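# Buckle a strap around a rolled mat

## Task

Fasten the strap's buckle so that the strap is closed around the rolled-up mat.

## Robot and tools

Robot: two six-joint arms, left_arm and right_arm, each ending in a two-finger parallel gripper. A block sticks out about 10 cm from the wrist 3 axis toward the gripper's -y side and turns with it. Bases (scene frame): left_arm near (+0.035, +0.444, +0.013) m, right_arm near (-0.033, -0.388, +0.013) m, each yawed slightly.

Frame: all hand positions, orientations and velocities are in the scene frame. Its origin is at table height, halfway between the nominal bases; +z is up, +x points out over the table, and left_arm sits on the +y side. Arm names do not match image sides. Printed hand poses can be off by a few cm, more at long reach. The gripper's fingers point along its +z axis and close along its x axis. end_effector_position is the point between the pads; fingertips reach 17.5 mm past it.

The row: every command row holds 18 numbers covering both arms, even if one stays put. First left_arm: six absolute joint target angles in radians in the order shoulder pan, shoulder lift, elbow, wrist 1, wrist 2, wrist 3, then gripper position, force_limit and speed, each scaled to [-1, 1]. Then the same nine for right_arm. Joint ranges: elbow -3.142 to 3.142, all other joints -6.283 to 6.283. A target more than 0.010 rad past a range end, and farther out than the current angle, is refused. A target clipped at a joint's real end gives the line "joint sent to its limit".
Gripper position: +1 opens fully (50 mm), the pads meet near -0.65, and -1 means close until something stops the fingers. force_limit: about 20 N per pad at -1, 102 N at 0, 185 N at +1. speed: pad gap rate 20 mm/s at -1, 85 at 0, 150 at +1. To leave a gripper alone, repeat its last three numbers; 0 is a real command. New force_limit or speed only apply after position changes by at least 0.01.

Tools:
- execute_actions(actions, cameras): actions is a list of actions; each action is a table of up to 15 rows, one per 1/30 s step, and a short table repeats its last row. An empty list returns the full state plus all camera images.
- move(target, speed, blend, stop_force, zero, blocking, cameras): target is one 18-number row or a list of up to 15 rows, all absolute joint angles. Joints travel together, so hands follow curves. speed is in rad/s (0.01 to 3.14, default 0.5) for the joint with the farthest to go, one value or one per target. blend in rad rounds corners between listed targets; 0 stops at each. stop_force (3 to 120 N) ends an arm's path when its wrist sensor feels that much push against its motion; use it with a low speed for touching, keep finger numbers identical across a list, and omit it when backing away from a contact. zero (default true) rezeros before the move. blocking=false returns after about 0.5 s while the move continues (not with stop_force). The result adds a "move:" line: done, off_target, moving, held or fault, possibly naming arms, and limits=held if steps were withheld. done does not prove contact or its absence.
- wait(seconds 0 to 10): the robot holds its last command; a running move continues.
- stop(): brakes a running move; fingers keep moving.
- zoom_image(camera, region [x0, y0, x1, y1] pixels, at most 504 by 504): enlarges part of the latest image. Cameras: cam_high, cam_low, cam_front, cam_over, cam_left_wrist, cam_right_wrist, all 896x504.
- zero_wrist_force(arm): subtracts the current wrist reading from later ones.
- finished_scene(scene): ends the current scene by its number; irreversible. The buckle must stay closed with the robot letting go.

Reading results: Joint positions, Joint velocities, Joint targets (what the joints are driven toward now) and Joint torques list joints in the order above. Torques include the arm's own weight and have offsets. Wrist force and torque are in the gripper's own axes, plus a line with the peak since the last shown one. object_status: 0 moving, 1 stopped while opening, 2 stopped while closing (a grip), 3 reached the commanded opening or pads met (usually nothing held). Opening in mm is about (250 - position_measured) x 0.202. "joint command not followed" means the clearance check between arms altered that arm's targets. MOTOR HOT warns of overheating.

Avoid: objects falling or being left off the table; dropping or releasing moving parts; fast impacts. Each arm is stiff, so driving even slightly past a firm contact can trigger a fault stop. This happens at 25.2 N m on a wrist joint, 135 N m on the others, or about 150 N of outside force, and freezes the arm for 10 s. Keep the arms, and fingers gripping each other, from pressing together; that can fail the task. Holding loads or straining toward unreachable poses heats motors and can brake an arm for 30 s or more. Motion lags commands by about 0.09 to 0.22 s and fast moves may overshoot. Loose objects can be nudged by outside pushes, so recheck the cameras.

Each tool is called as name(argument=value, ...) on one line, values as JSON.

## Session

execute_actions(actions=[])

Scene clock: 0.00 s.
left_arm: end_effector_position=(+0.6102, +0.1454, +0.1192) position_measured=3 object_status=3 end_effector_quat_wxyz=(-0.133, -0.562, +0.665, -0.473) | right_arm: end_effector_position=(+0.6689, -0.1292, +0.3927) position_measured=3 object_status=3 end_effector_quat_wxyz=(+0.221, -0.465, +0.790, +0.335)
Joint positions: left_arm=[-0.419 -0.971 2.084 -3.596 -2.133 2.556] | right_arm=[3.49 -2.054 -1.132 -1.177 2.335 -2.202]
Joint velocities: within noise
Joint torques (N m): no reading
Motor temperatures (°C): left_arm=[25 28 25 33 33 32] | right_arm=[30 29 24 29 38 32]
Wrist force (N): no reading
Wrist torque (N m): no reading
Wrist force, peak (N): no reading
Joint targets: left_arm=[-0.419 -0.971 2.084 -3.596 -2.133 2.556] | right_arm=[3.490 -2.054 -1.132 -1.177 2.335 -2.202]
Tool commands: left_gripper/position=+1.0 left_gripper/force_limit=+1.0 left_gripper/speed=+1.0 right_gripper/position=+1.0 right_gripper/force_limit=+1.0 right_gripper/speed=+1.0

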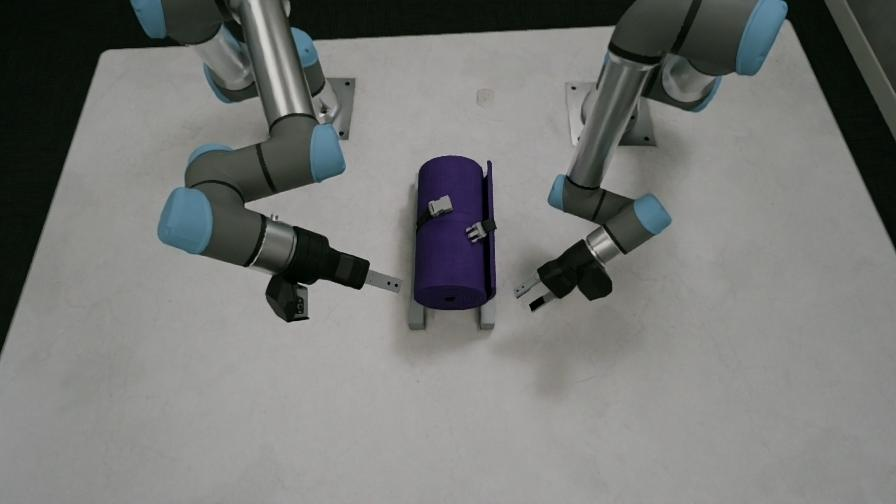

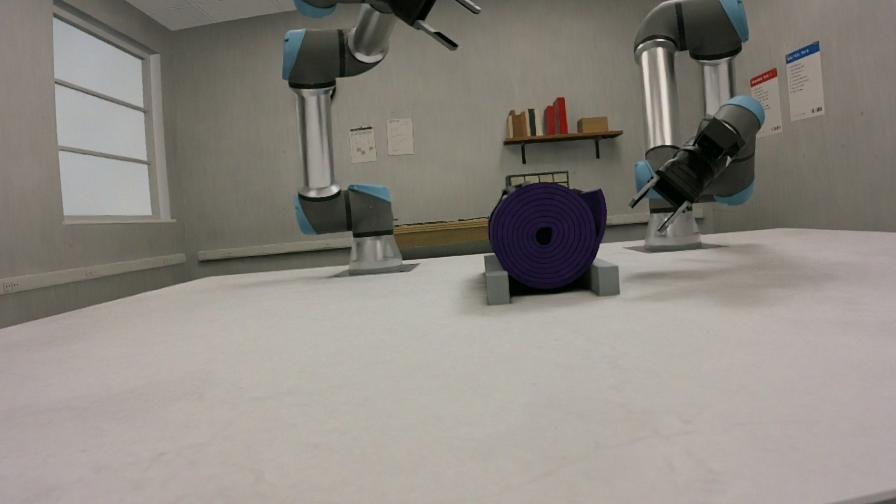

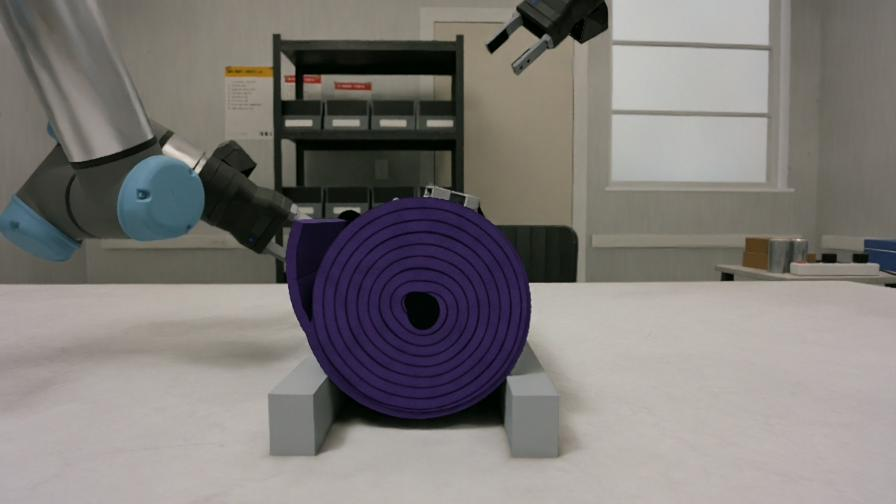

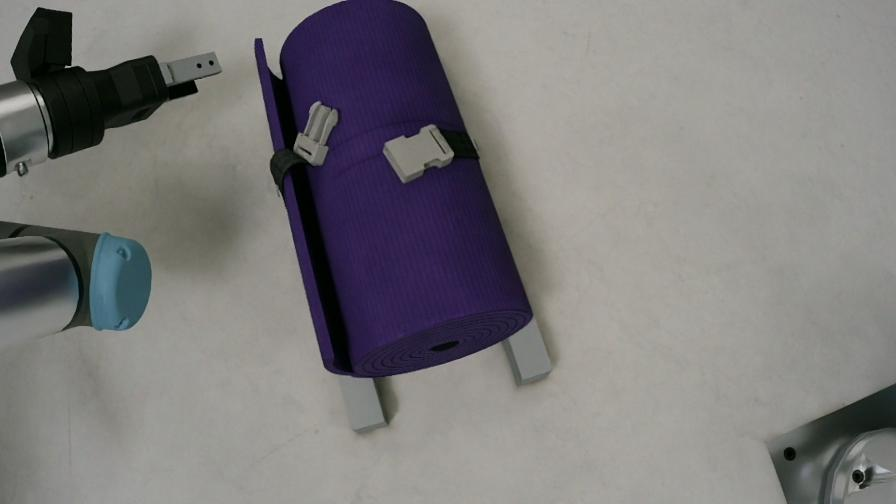

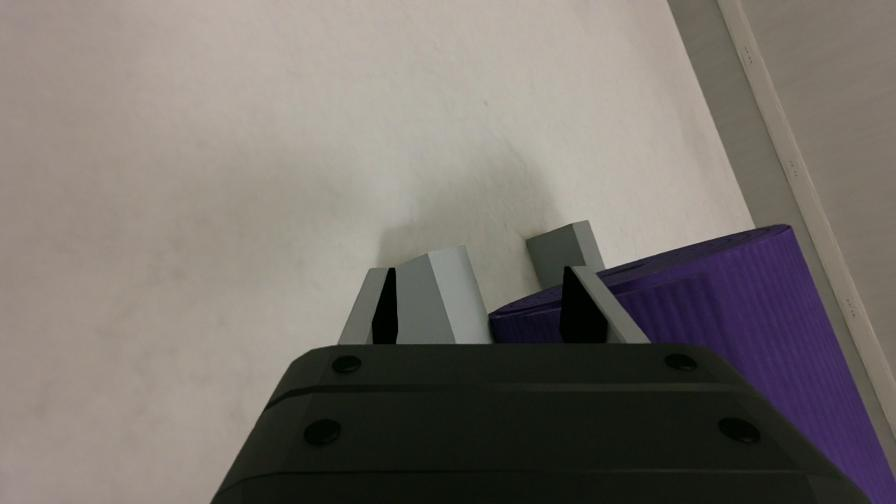

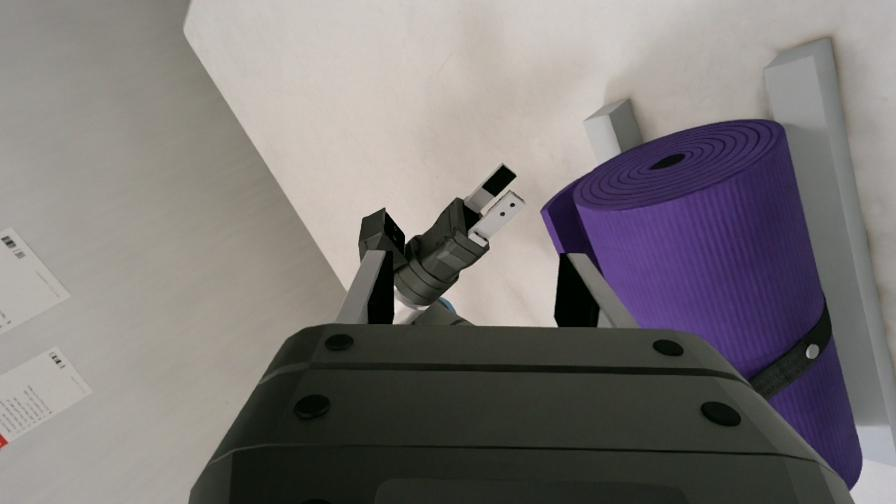

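zoom_image(camera="cam_over", region=[250, 70, 500, 220])

zoom_image(camera="cam_front", region=[270, 160, 530, 310])

zoom_image(camera="cam_high", region=[390, 140, 520, 330])

zoom_image(camera="cam_over", region=[265, 90, 355, 180])

zoom_image(camera="cam_over", region=[370, 110, 490, 200])

Scaled by 2.016.

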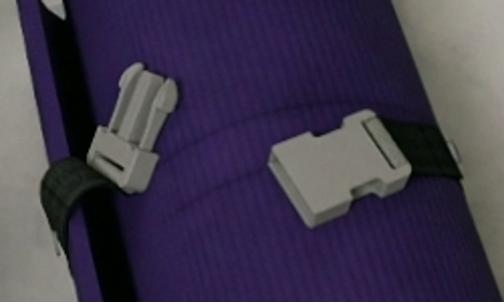

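Scaled by 1.938.

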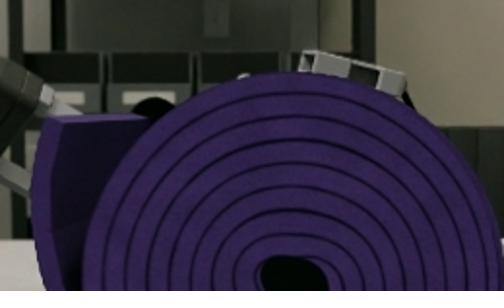

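Scaled by 2.653.

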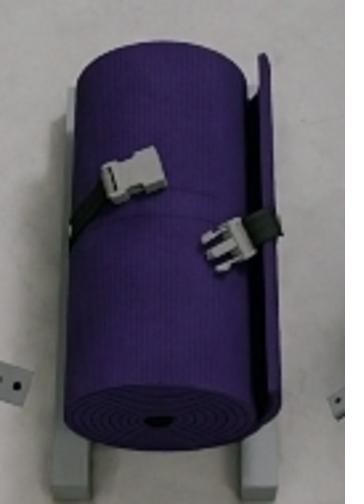

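Scaled by 5.600.

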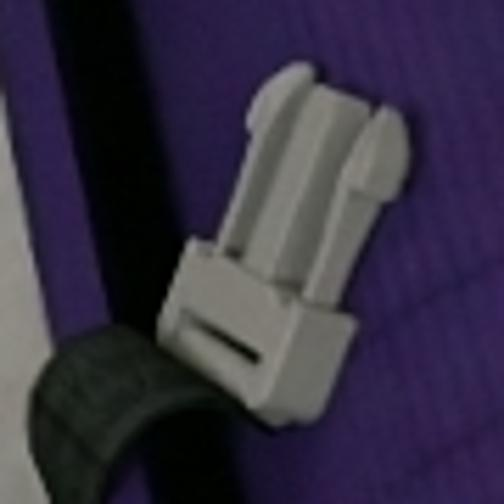

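Scaled by 4.200.

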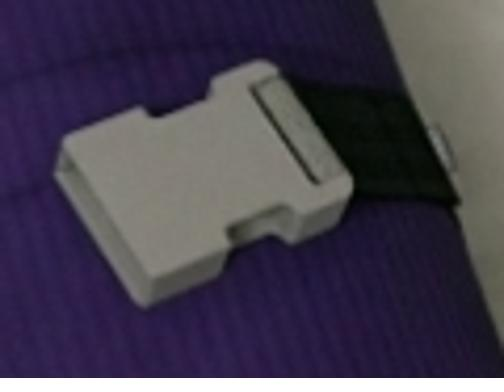

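zoom_image(camera="cam_high", region=[450, 205, 510, 255])

zoom_image(camera="cam_high", region=[405, 185, 465, 235])

zoom_image(camera="cam_front", region=[330, 170, 500, 240])

Scaled by 8.400.

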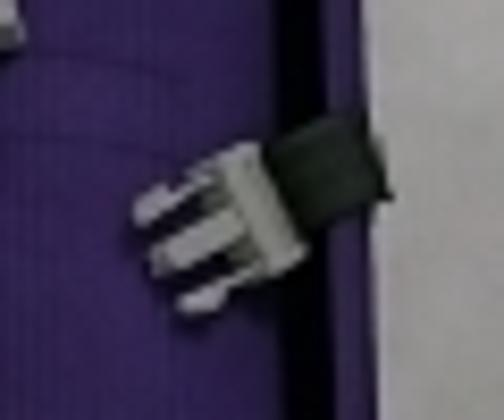

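Scaled by 8.400.

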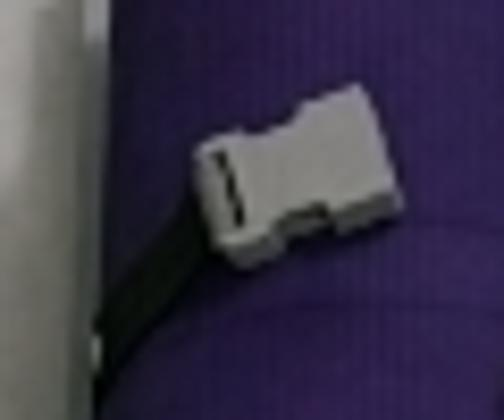

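Scaled by 2.965.

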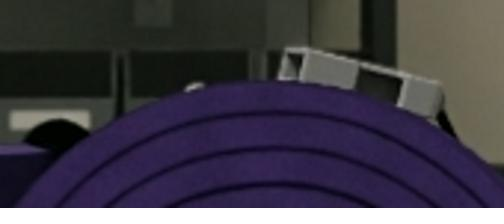

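move(target=[[-0.43, -1.35, 2.09, -3.1, -2.18, 1.8, 1.0, -0.4, -0.5, 2.0, -1.45, -0.2, -1.1, 0.4, -1.97, 1.0, -0.4, -0.5], [-0.4837, -1.6814, 2.0927, -2.4171, -2.2472, 0.9319, 1.0, -0.4, -0.5, 1.1, -1.3, 0.6, -1.2, -0.8, -1.8, 1.0, -0.4, -0.5], [-0.4837, -1.6814, 2.0927, -2.4171, -2.2472, 0.9319, 1.0, -0.4, -0.5, 0.5212, -0.95, 0.75, -1.0036, -1.545, -1.728, 1.0, -0.4, -0.5]], speed=[0.9, 0.9, 0.6], blend=[0.3, 0.3, 0], cameras=["cam_high", "cam_front", "cam_over", "cam_left_wrist", "cam_right_wrist"])

Scene clock: 216.73 s.
left_arm: end_effector_position=(+0.4403, +0.1696, +0.2996) position_measured=3 object_status=3 end_effector_quat_wxyz=(+0.383, +0.924, -0.024, -0.010) | right_arm: end_effector_position=(+0.2220, +0.2359, +0.5221) position_measured=3 object_status=3 end_effector_quat_wxyz=(-0.049, -0.472, +0.851, +0.225)
Joint positions: left_arm=[-0.484 -1.681 2.093 -2.417 -2.247 0.932] | right_arm=[0.861 -1.155 0.662 -1.119 -1.108 -1.77]
Joint torques (N m): left_arm=[-0.52 -14 -18.27 -6.11 -0.81 2.5] | right_arm=[-2.24 -44.89 -27.45 -4.11 -0.23 -0.13]
Wrist force (N): left_arm=[-1.0 -2.8 2.2] | right_arm=[-0.4 -1.0 2.0]
Wrist torque (N m): left_arm=[-0.33 0.11 -0.34] | right_arm=[-0.27 0.02 -0.40]
Wrist force, peak (N): left_arm=[-0.9 -3.2 2.2] | right_arm=[-8.5 -39.6 5.8]
Joint targets: left_arm=[-0.484 -1.681 2.093 -2.417 -2.247 0.932] | right_arm=[0.860 -1.155 0.662 -1.119 -1.108 -1.770]
move: held (right_arm; a check stopped the path); path passed 2 of 3 targets; limits=held; right_arm: the wrist 2 is farthest, 0.437 rad from its target
joint command not followed: on one or more control steps a check withheld the commanded joint targets of the right arm, and it was not sent them on those steps.
cause: the commanded joint targets, or the way to them, would bring a part of the robot too close to another arm (this arm's gripper and a part of the left arm just beyond the elbow, 30 mm apart when this arm was first held).
Images, in order (width x height): cam_high 896x504, cam_front 896x504, cam_over 896x504, cam_left_wrist 896x504, cam_right_wrist 896x504.

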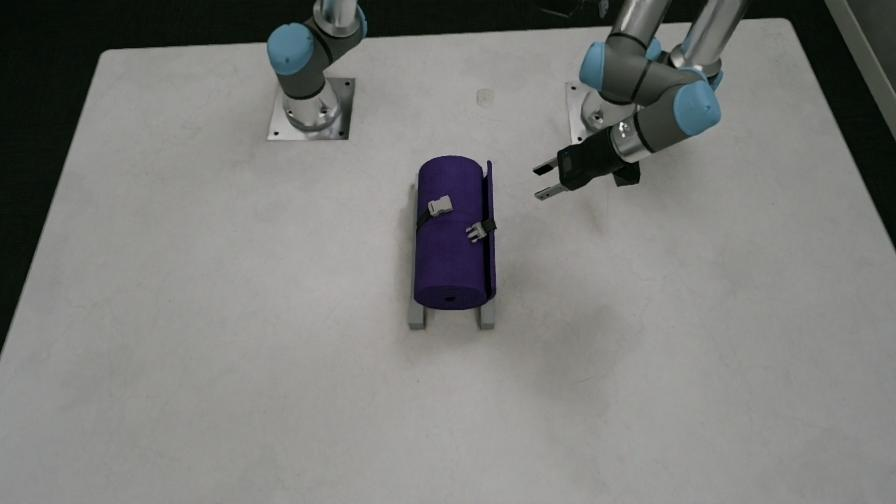

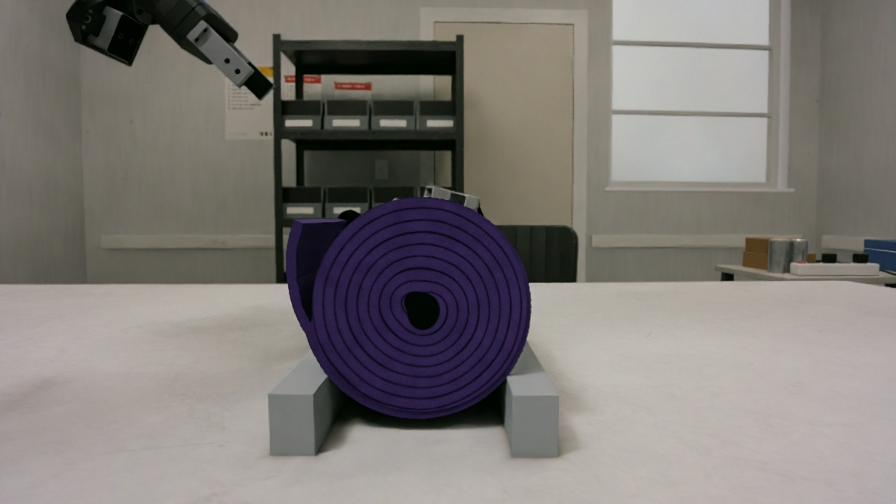

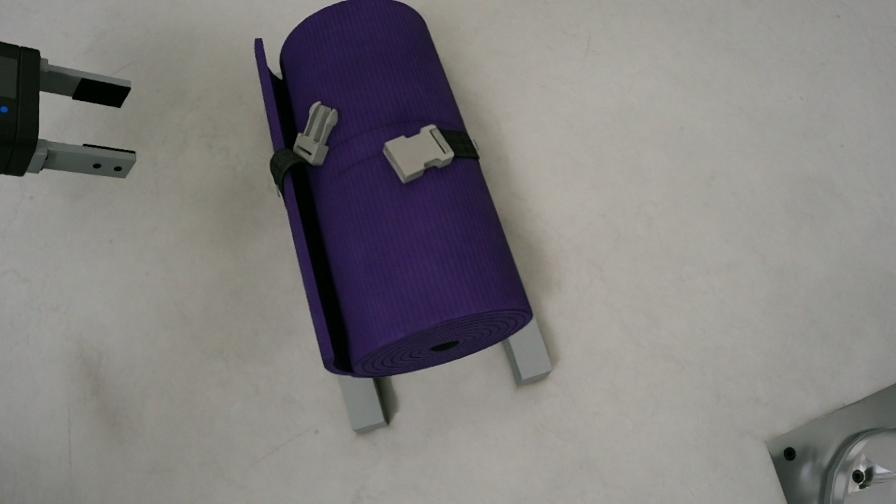

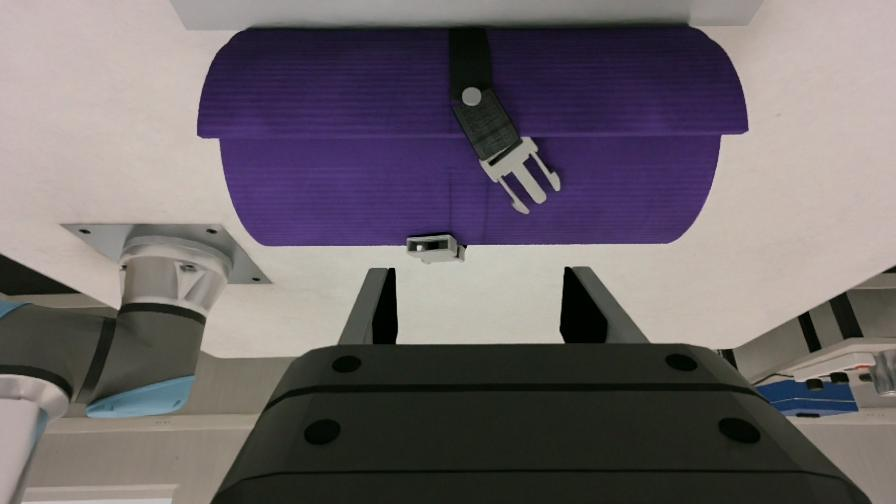

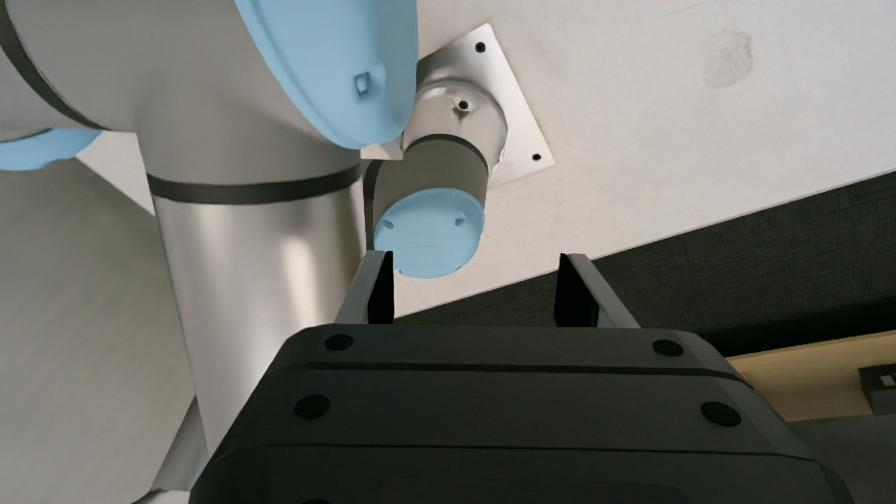

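zoom_image(camera="cam_left_wrist", region=[430, 70, 580, 230])

zoom_image(camera="cam_left_wrist", region=[390, 220, 490, 280])

Scaled by 3.150.

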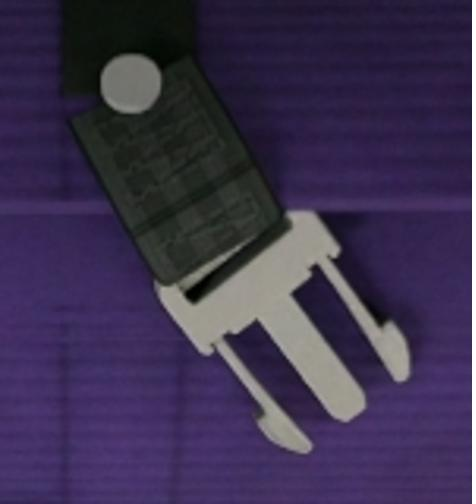

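Scaled by 5.040.

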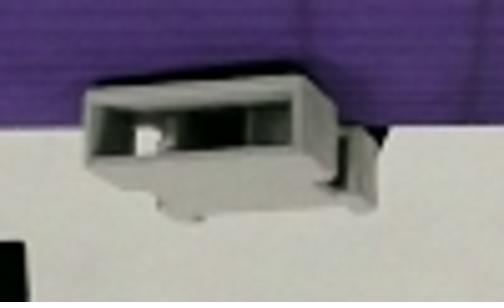

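move(target=[[-0.4837, -1.6814, 2.0927, -2.4171, -2.2472, 0.9319, 1.0, -0.4, -0.5, 0.45, -1.4, 0.9, -1.2, -1.3, -1.75, 1.0, -0.4, -0.5], [-0.4837, -1.6814, 2.0927, -2.4171, -2.2472, 0.9319, 1.0, -0.4, -0.5, 0.5212, -0.7631, 0.6358, -1.0036, -1.5451, -1.7283, 1.0, -0.4, -0.5]], speed=[0.6, 0.6], blend=[0.1, 0], cameras=["cam_high", "cam_front", "cam_over", "cam_left_wrist", "cam_right_wrist"])

Scene clock: 284.33 s.
left_arm: end_effector_position=(+0.4403, +0.1696, +0.2996) position_measured=3 object_status=3 end_effector_quat_wxyz=(+0.382, +0.924, -0.024, -0.010) | right_arm: end_effector_position=(+0.5083, +0.0403, +0.2421) position_measured=3 object_status=3 end_effector_quat_wxyz=(-0.217, -0.296, +0.930, -0.021)
Joint positions: left_arm=[-0.484 -1.681 2.093 -2.417 -2.247 0.932] | right_arm=[0.521 -0.763 0.636 -1.004 -1.545 -1.728]
Joint torques (N m): left_arm=[9.01 -13.74 -24.23 -6.05 0.74 2.28] | right_arm=[-7.88 -49.01 -21.67 -1.99 2.01 -0.91]
Wrist force (N): left_arm=[-0.9 -2.8 2.0] | right_arm=[1.1 -0.1 -0.7]
Wrist torque (N m): left_arm=[-0.33 0.09 -0.33] | right_arm=[-0.11 -0.14 -0.45]
Wrist force, peak (N): left_arm=[-0.9 -3.1 2.3] | right_arm=[-0.6 5.4 2.7]
Joint targets: left_arm=[-0.484 -1.681 2.093 -2.417 -2.247 0.932] | right_arm=[0.521 -0.763 0.636 -1.004 -1.545 -1.728]
move: done
Images, in order (width x height): cam_high 896x504, cam_front 896x504, cam_over 896x504, cam_left_wrist 896x504, cam_right_wrist 896x504.

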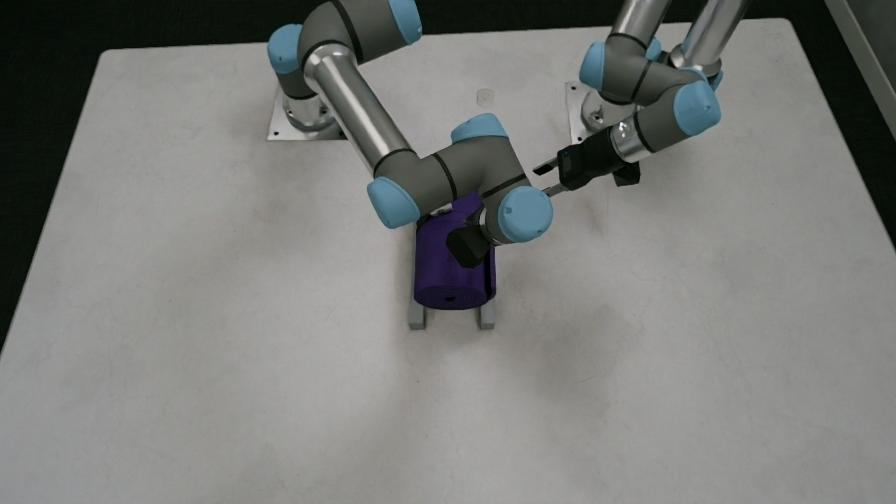

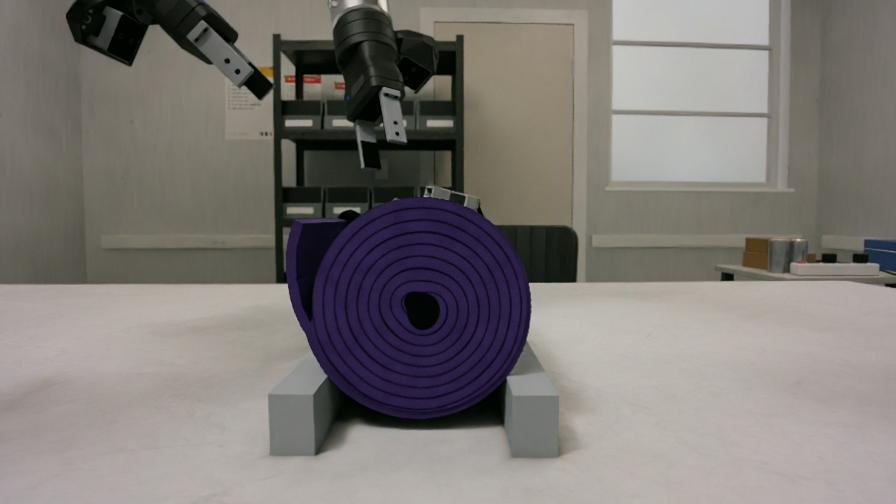

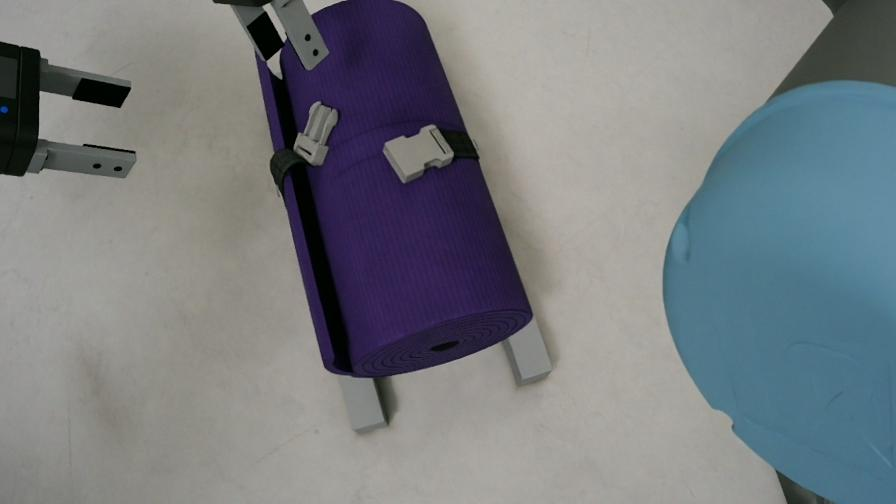

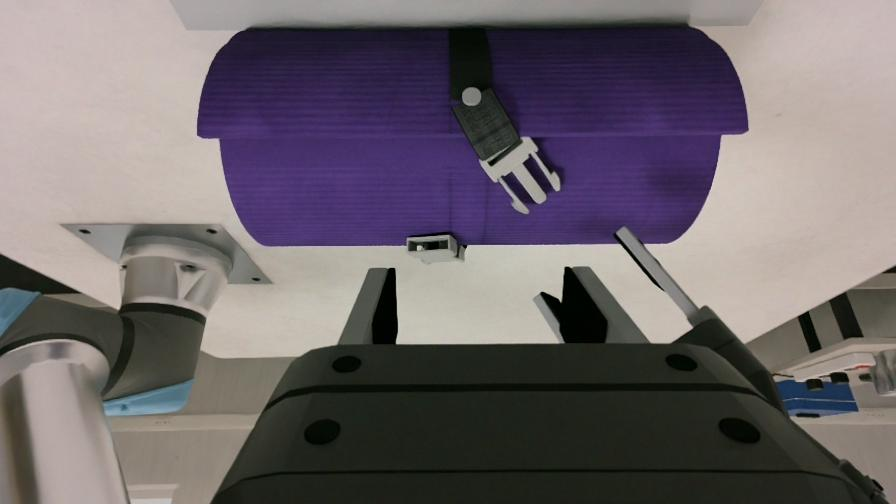

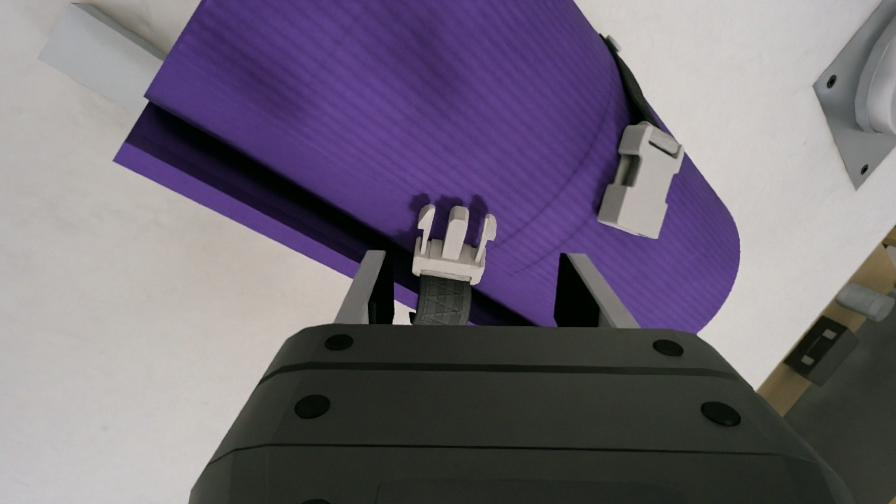

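zoom_image(camera="cam_right_wrist", region=[370, 180, 530, 340])

zoom_image(camera="cam_right_wrist", region=[560, 20, 720, 260])

Scaled by 3.150.

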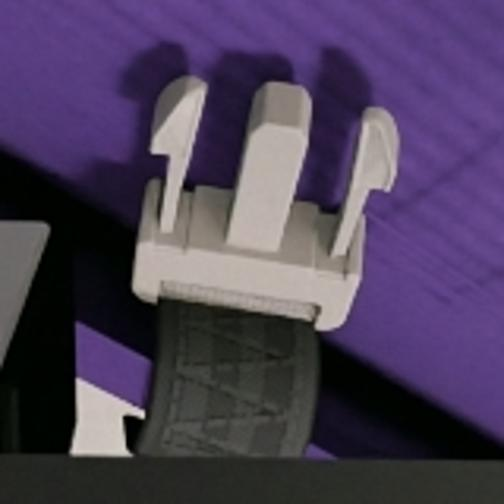

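Scaled by 2.100.

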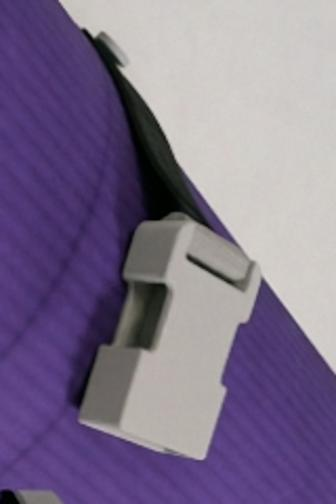

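move(target=[[-0.4837, -1.6814, 2.0927, -2.4171, -2.2472, 0.9319, 1.0, -0.4, -0.5, 0.4917, -0.7275, 0.6674, -0.9845, -1.4768, -1.5911, 1.0, -0.4, -0.5]], speed=0.3, cameras=["cam_front", "cam_over", "cam_right_wrist"])

zoom_image(camera="cam_right_wrist", region=[350, 160, 550, 340])

zoom_image(camera="cam_front", region=[300, 100, 480, 240])

Scene clock: 361.93 s.
left_arm: end_effector_position=(+0.4403, +0.1696, +0.2996) position_measured=3 object_status=3 end_effector_quat_wxyz=(+0.382, +0.924, -0.024, -0.010) | right_arm: end_effector_position=(+0.5038, +0.0357, +0.2082) position_measured=3 object_status=3 end_effector_quat_wxyz=(-0.264, -0.206, +0.942, -0.009)
Joint positions: left_arm=[-0.484 -1.681 2.093 -2.417 -2.247 0.932] | right_arm=[0.492 -0.727 0.667 -0.984 -1.477 -1.591]
Joint torques (N m): left_arm=[8.51 -13.64 -26.83 -5.84 0.78 1.94] | right_arm=[6.74 -70.47 -36.74 -2.73 -2.45 0.58]
Wrist force (N): left_arm=[-1.0 -2.9 2.1] | right_arm=[1.0 -0.1 -0.5]
Wrist torque (N m): left_arm=[-0.33 0.10 -0.33] | right_arm=[-0.09 -0.09 -0.42]
Wrist force, peak (N): left_arm=[-0.9 -3.2 2.3] | right_arm=[1.8 0.5 -1.9]
Joint targets: left_arm=[-0.484 -1.681 2.093 -2.417 -2.247 0.932] | right_arm=[0.492 -0.728 0.667 -0.984 -1.477 -1.591]
move: done
Images, in order (width x height): cam_front 896x504, cam_over 896x504, cam_right_wrist 896x504.

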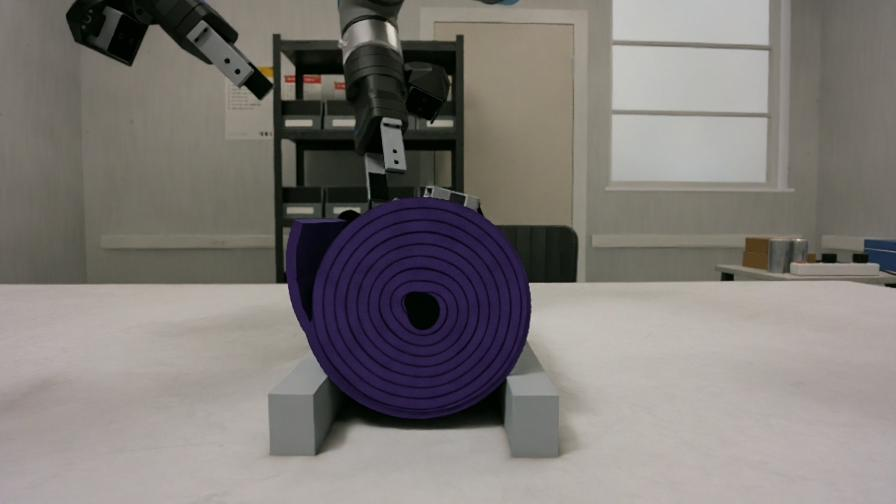

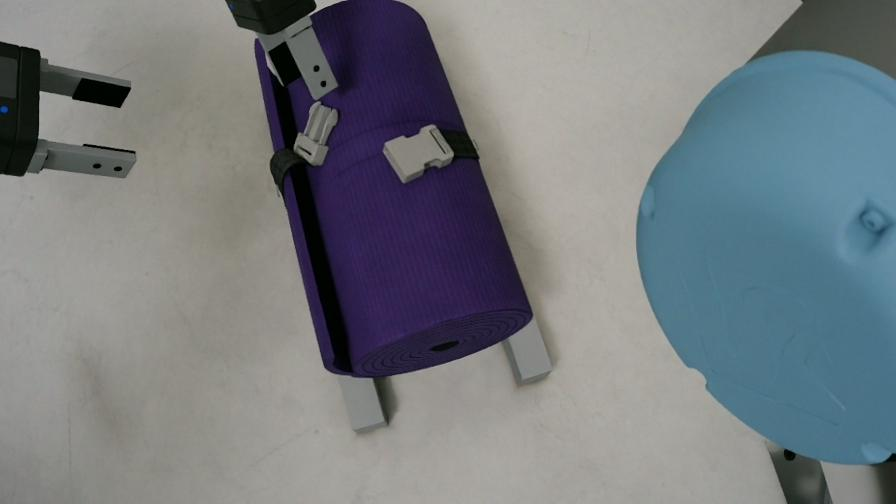

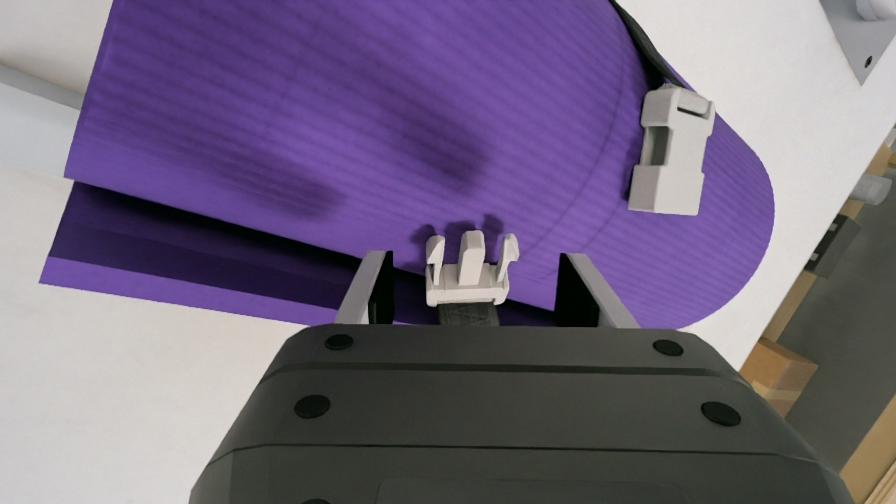

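Scaled by 2.520.

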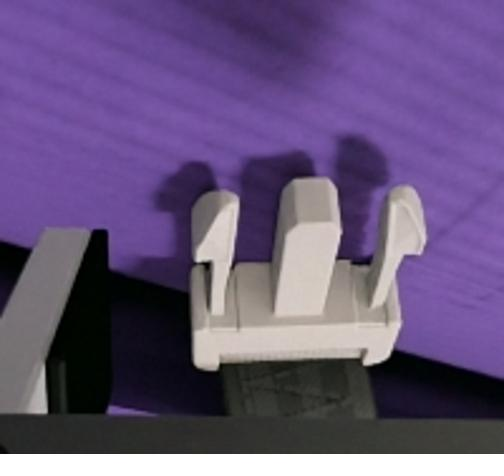

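Scaled by 2.800.

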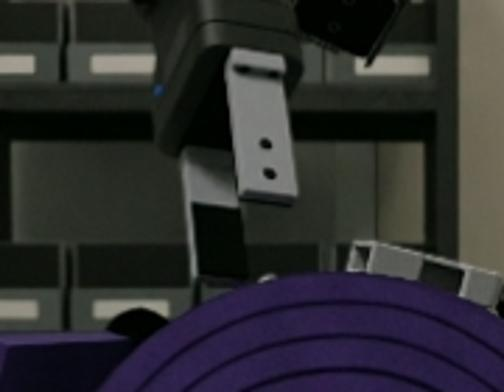

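move(target=[[-0.4837, -1.6814, 2.0927, -2.4171, -2.2472, 0.9319, 1.0, -0.4, -0.5, 0.4945, -0.7714, 0.8004, -1.0737, -1.4754, -1.5886, 1.0, -0.4, -0.5]], speed=0.1, stop_force=8, cameras=["cam_front", "cam_over", "cam_right_wrist", "cam_left_wrist"])

zoom_image(camera="cam_right_wrist", region=[350, 160, 590, 340])

zoom_image(camera="cam_left_wrist", region=[430, 70, 630, 250])

zoom_image(camera="cam_over", region=[240, 50, 380, 180])

Scene clock: 373.60 s.
left_arm: end_effector_position=(+0.4403, +0.1696, +0.2996) position_measured=3 object_status=3 end_effector_quat_wxyz=(+0.382, +0.924, -0.024, -0.010) | right_arm: end_effector_position=(+0.4914, +0.0324, +0.1870) position_measured=3 object_status=3 end_effector_quat_wxyz=(-0.264, -0.206, +0.942, -0.009)
Joint positions: left_arm=[-0.484 -1.681 2.093 -2.417 -2.247 0.932] | right_arm=[0.495 -0.771 0.8 -1.074 -1.475 -1.589]
Joint torques (N m): left_arm=[8.44 -13.73 -26.25 -5.79 0.75 1.64] | right_arm=[0.24 -45.97 -35.72 0.46 0.68 0.63]
Wrist force (N): left_arm=[-0.9 -3.0 2.1] | right_arm=[0.6 0.9 -3.7]
Wrist torque (N m): left_arm=[-0.35 0.10 -0.34] | right_arm=[-0.03 -0.19 -0.55]
Wrist force, peak (N): left_arm=[-0.9 -3.1 2.2] | right_arm=[1.7 1.1 -5.3]
Joint targets: left_arm=[-0.484 -1.681 2.093 -2.417 -2.247 0.932] | right_arm=[0.494 -0.771 0.800 -1.074 -1.475 -1.589]
move: done
Images, in order (width x height): cam_front 896x504, cam_over 896x504, cam_left_wrist 896x504, cam_right_wrist 896x504.

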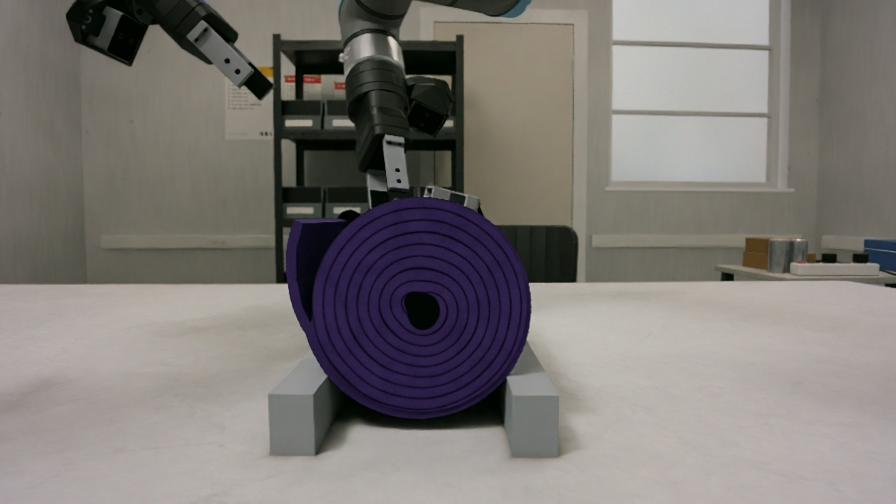

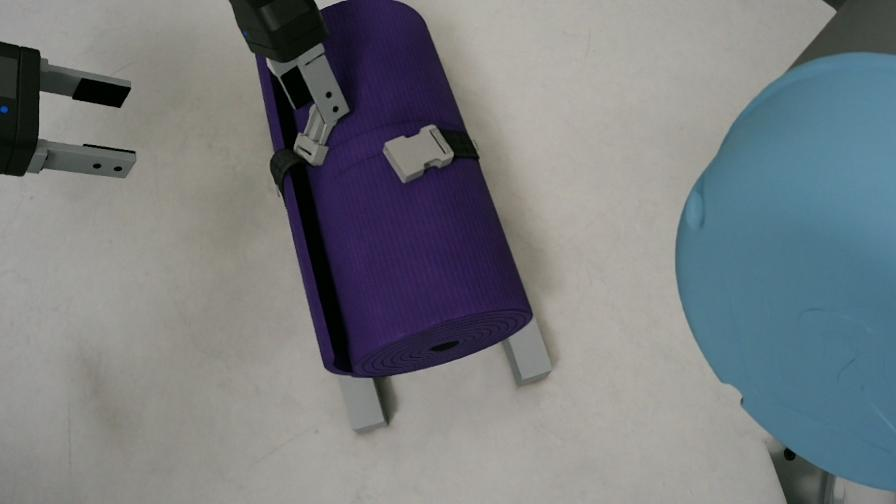

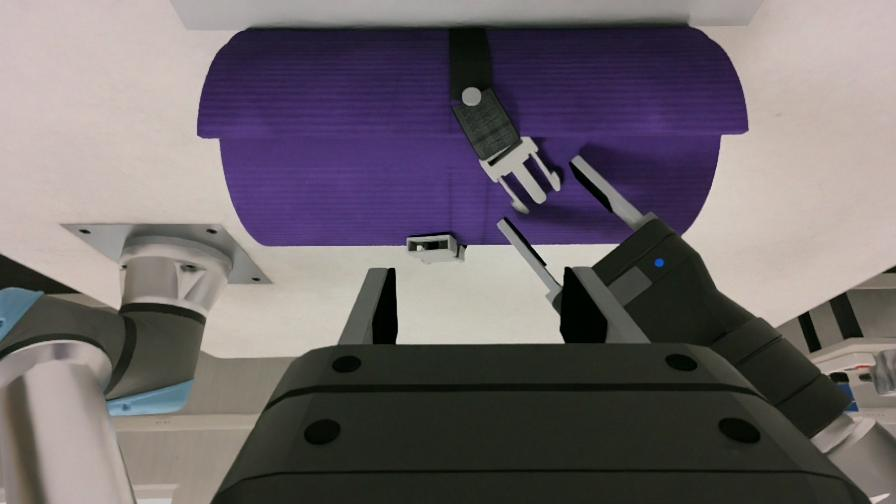

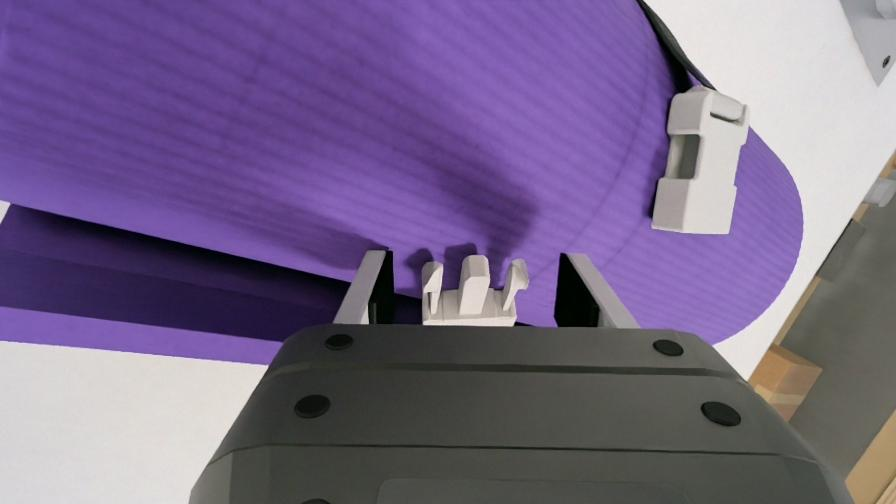

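Scaled by 2.100.

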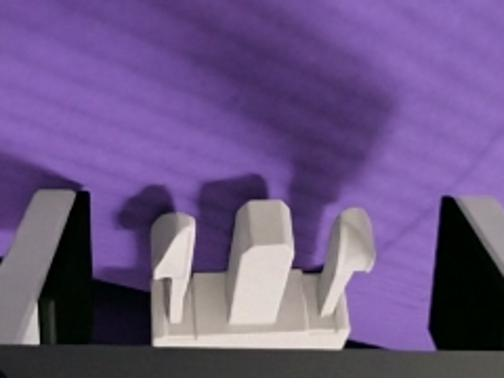

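Scaled by 2.520.

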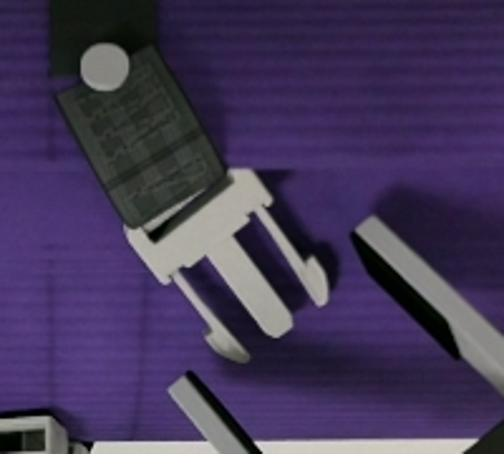

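Scaled by 3.600.

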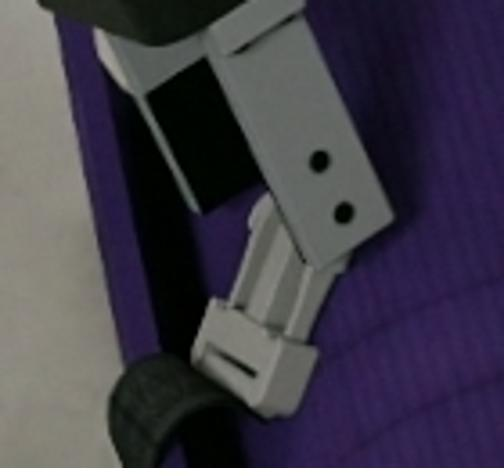

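move(target=[[-0.4837, -1.6814, 2.0927, -2.4171, -2.2472, 0.9319, 1.0, -0.4, -0.5, 0.5020, -0.7716, 0.8054, -1.0793, -1.4717, -1.5821, 1.0, -0.4, -0.5]], speed=0.05, stop_force=8, cameras=["cam_right_wrist", "cam_left_wrist"])

zoom_image(camera="cam_right_wrist", region=[350, 160, 590, 340])

zoom_image(camera="cam_left_wrist", region=[430, 70, 630, 250])

Scene clock: 392.67 s.
left_arm: end_effector_position=(+0.4403, +0.1696, +0.2996) position_measured=3 object_status=3 end_effector_quat_wxyz=(+0.382, +0.924, -0.024, -0.010) | right_arm: end_effector_position=(+0.4880, +0.0373, +0.1852) position_measured=3 object_status=3 end_effector_quat_wxyz=(-0.264, -0.206, +0.942, -0.009)
Joint positions: left_arm=[-0.484 -1.681 2.093 -2.417 -2.247 0.932] | right_arm=[0.502 -0.772 0.805 -1.079 -1.472 -1.582]
Joint torques (N m): left_arm=[8.59 -13.81 -27.91 -5.79 0.69 1.2] | right_arm=[-7.52 -68.79 -36.63 -0.02 -2.13 -0.87]
Wrist force (N): left_arm=[-0.8 -3.0 2.2] | right_arm=[1.0 -0.2 -0.4]
Wrist torque (N m): left_arm=[-0.34 0.09 -0.34] | right_arm=[-0.10 -0.09 -0.52]
Wrist force, peak (N): left_arm=[-1.1 -3.2 2.2] | right_arm=[1.7 1.2 -4.5]
Joint targets: left_arm=[-0.484 -1.681 2.093 -2.417 -2.247 0.932] | right_arm=[0.502 -0.772 0.805 -1.079 -1.472 -1.582]
move: done
Images, in order (width x height): cam_left_wrist 896x504, cam_right_wrist 896x504.

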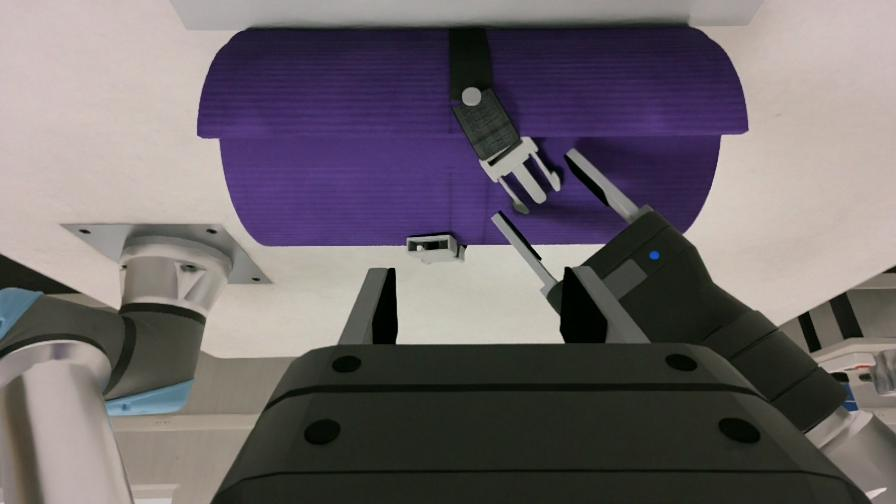

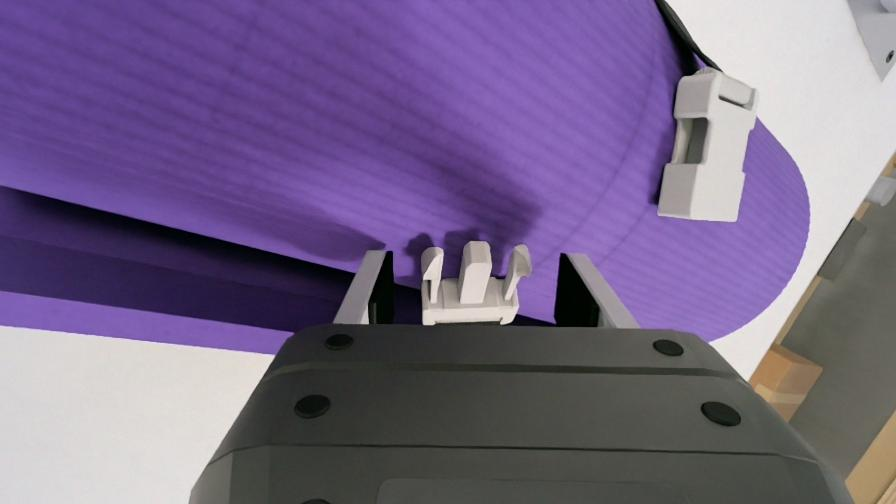

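Scaled by 2.100.

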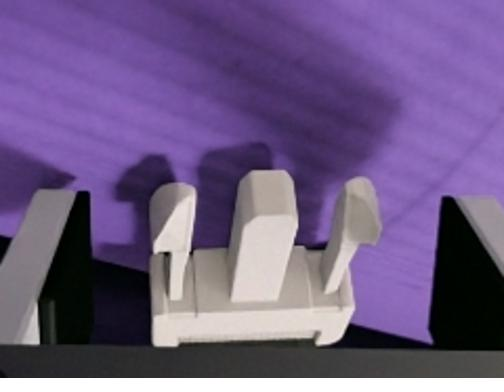

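Scaled by 2.520.

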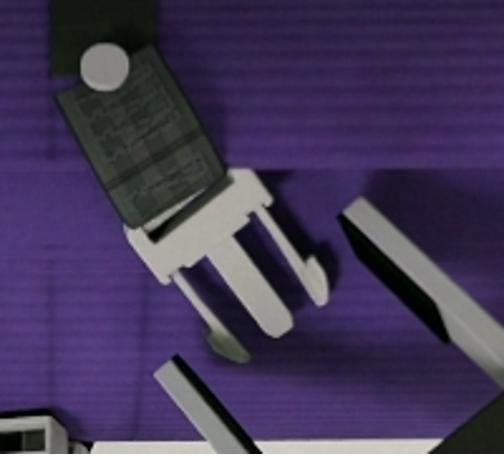

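move(target=[[-0.4837, -1.6814, 2.0927, -2.4171, -2.2472, 0.9319, 1.0, -0.4, -0.5, 0.5022, -0.7751, 0.8160, -1.0864, -1.4716, -1.5819, 1.0, -0.4, -0.5]], speed=0.05, stop_force=6)

Scene clock: 400.87 s.
left_arm: end_effector_position=(+0.4403, +0.1696, +0.2996) position_measured=3 object_status=3 end_effector_quat_wxyz=(+0.382, +0.924, -0.024, -0.010) | right_arm: end_effector_position=(+0.4869, +0.0369, +0.1836) position_measured=3 object_status=3 end_effector_quat_wxyz=(-0.264, -0.206, +0.942, -0.009)
Joint positions: left_arm=[-0.484 -1.681 2.093 -2.417 -2.247 0.932] | right_arm=[0.502 -0.775 0.816 -1.086 -1.472 -1.582]
Joint torques (N m): left_arm=[8.49 -13.2 -26.75 -5.58 0.7 1] | right_arm=[6.76 -48.46 -36.76 0.26 2.72 1.58]
Wrist force (N): left_arm=[-1.0 -3.0 2.1] | right_arm=[1.4 0.2 -2.1]
Wrist torque (N m): left_arm=[-0.37 0.11 -0.33] | right_arm=[-0.10 -0.16 -0.53]
Wrist force, peak (N): left_arm=[-0.9 -3.1 2.3] | right_arm=[1.6 0.4 -2.6]
Joint targets: left_arm=[-0.484 -1.681 2.093 -2.417 -2.247 0.932] | right_arm=[0.502 -0.775 0.816 -1.086 -1.472 -1.582]
move: done


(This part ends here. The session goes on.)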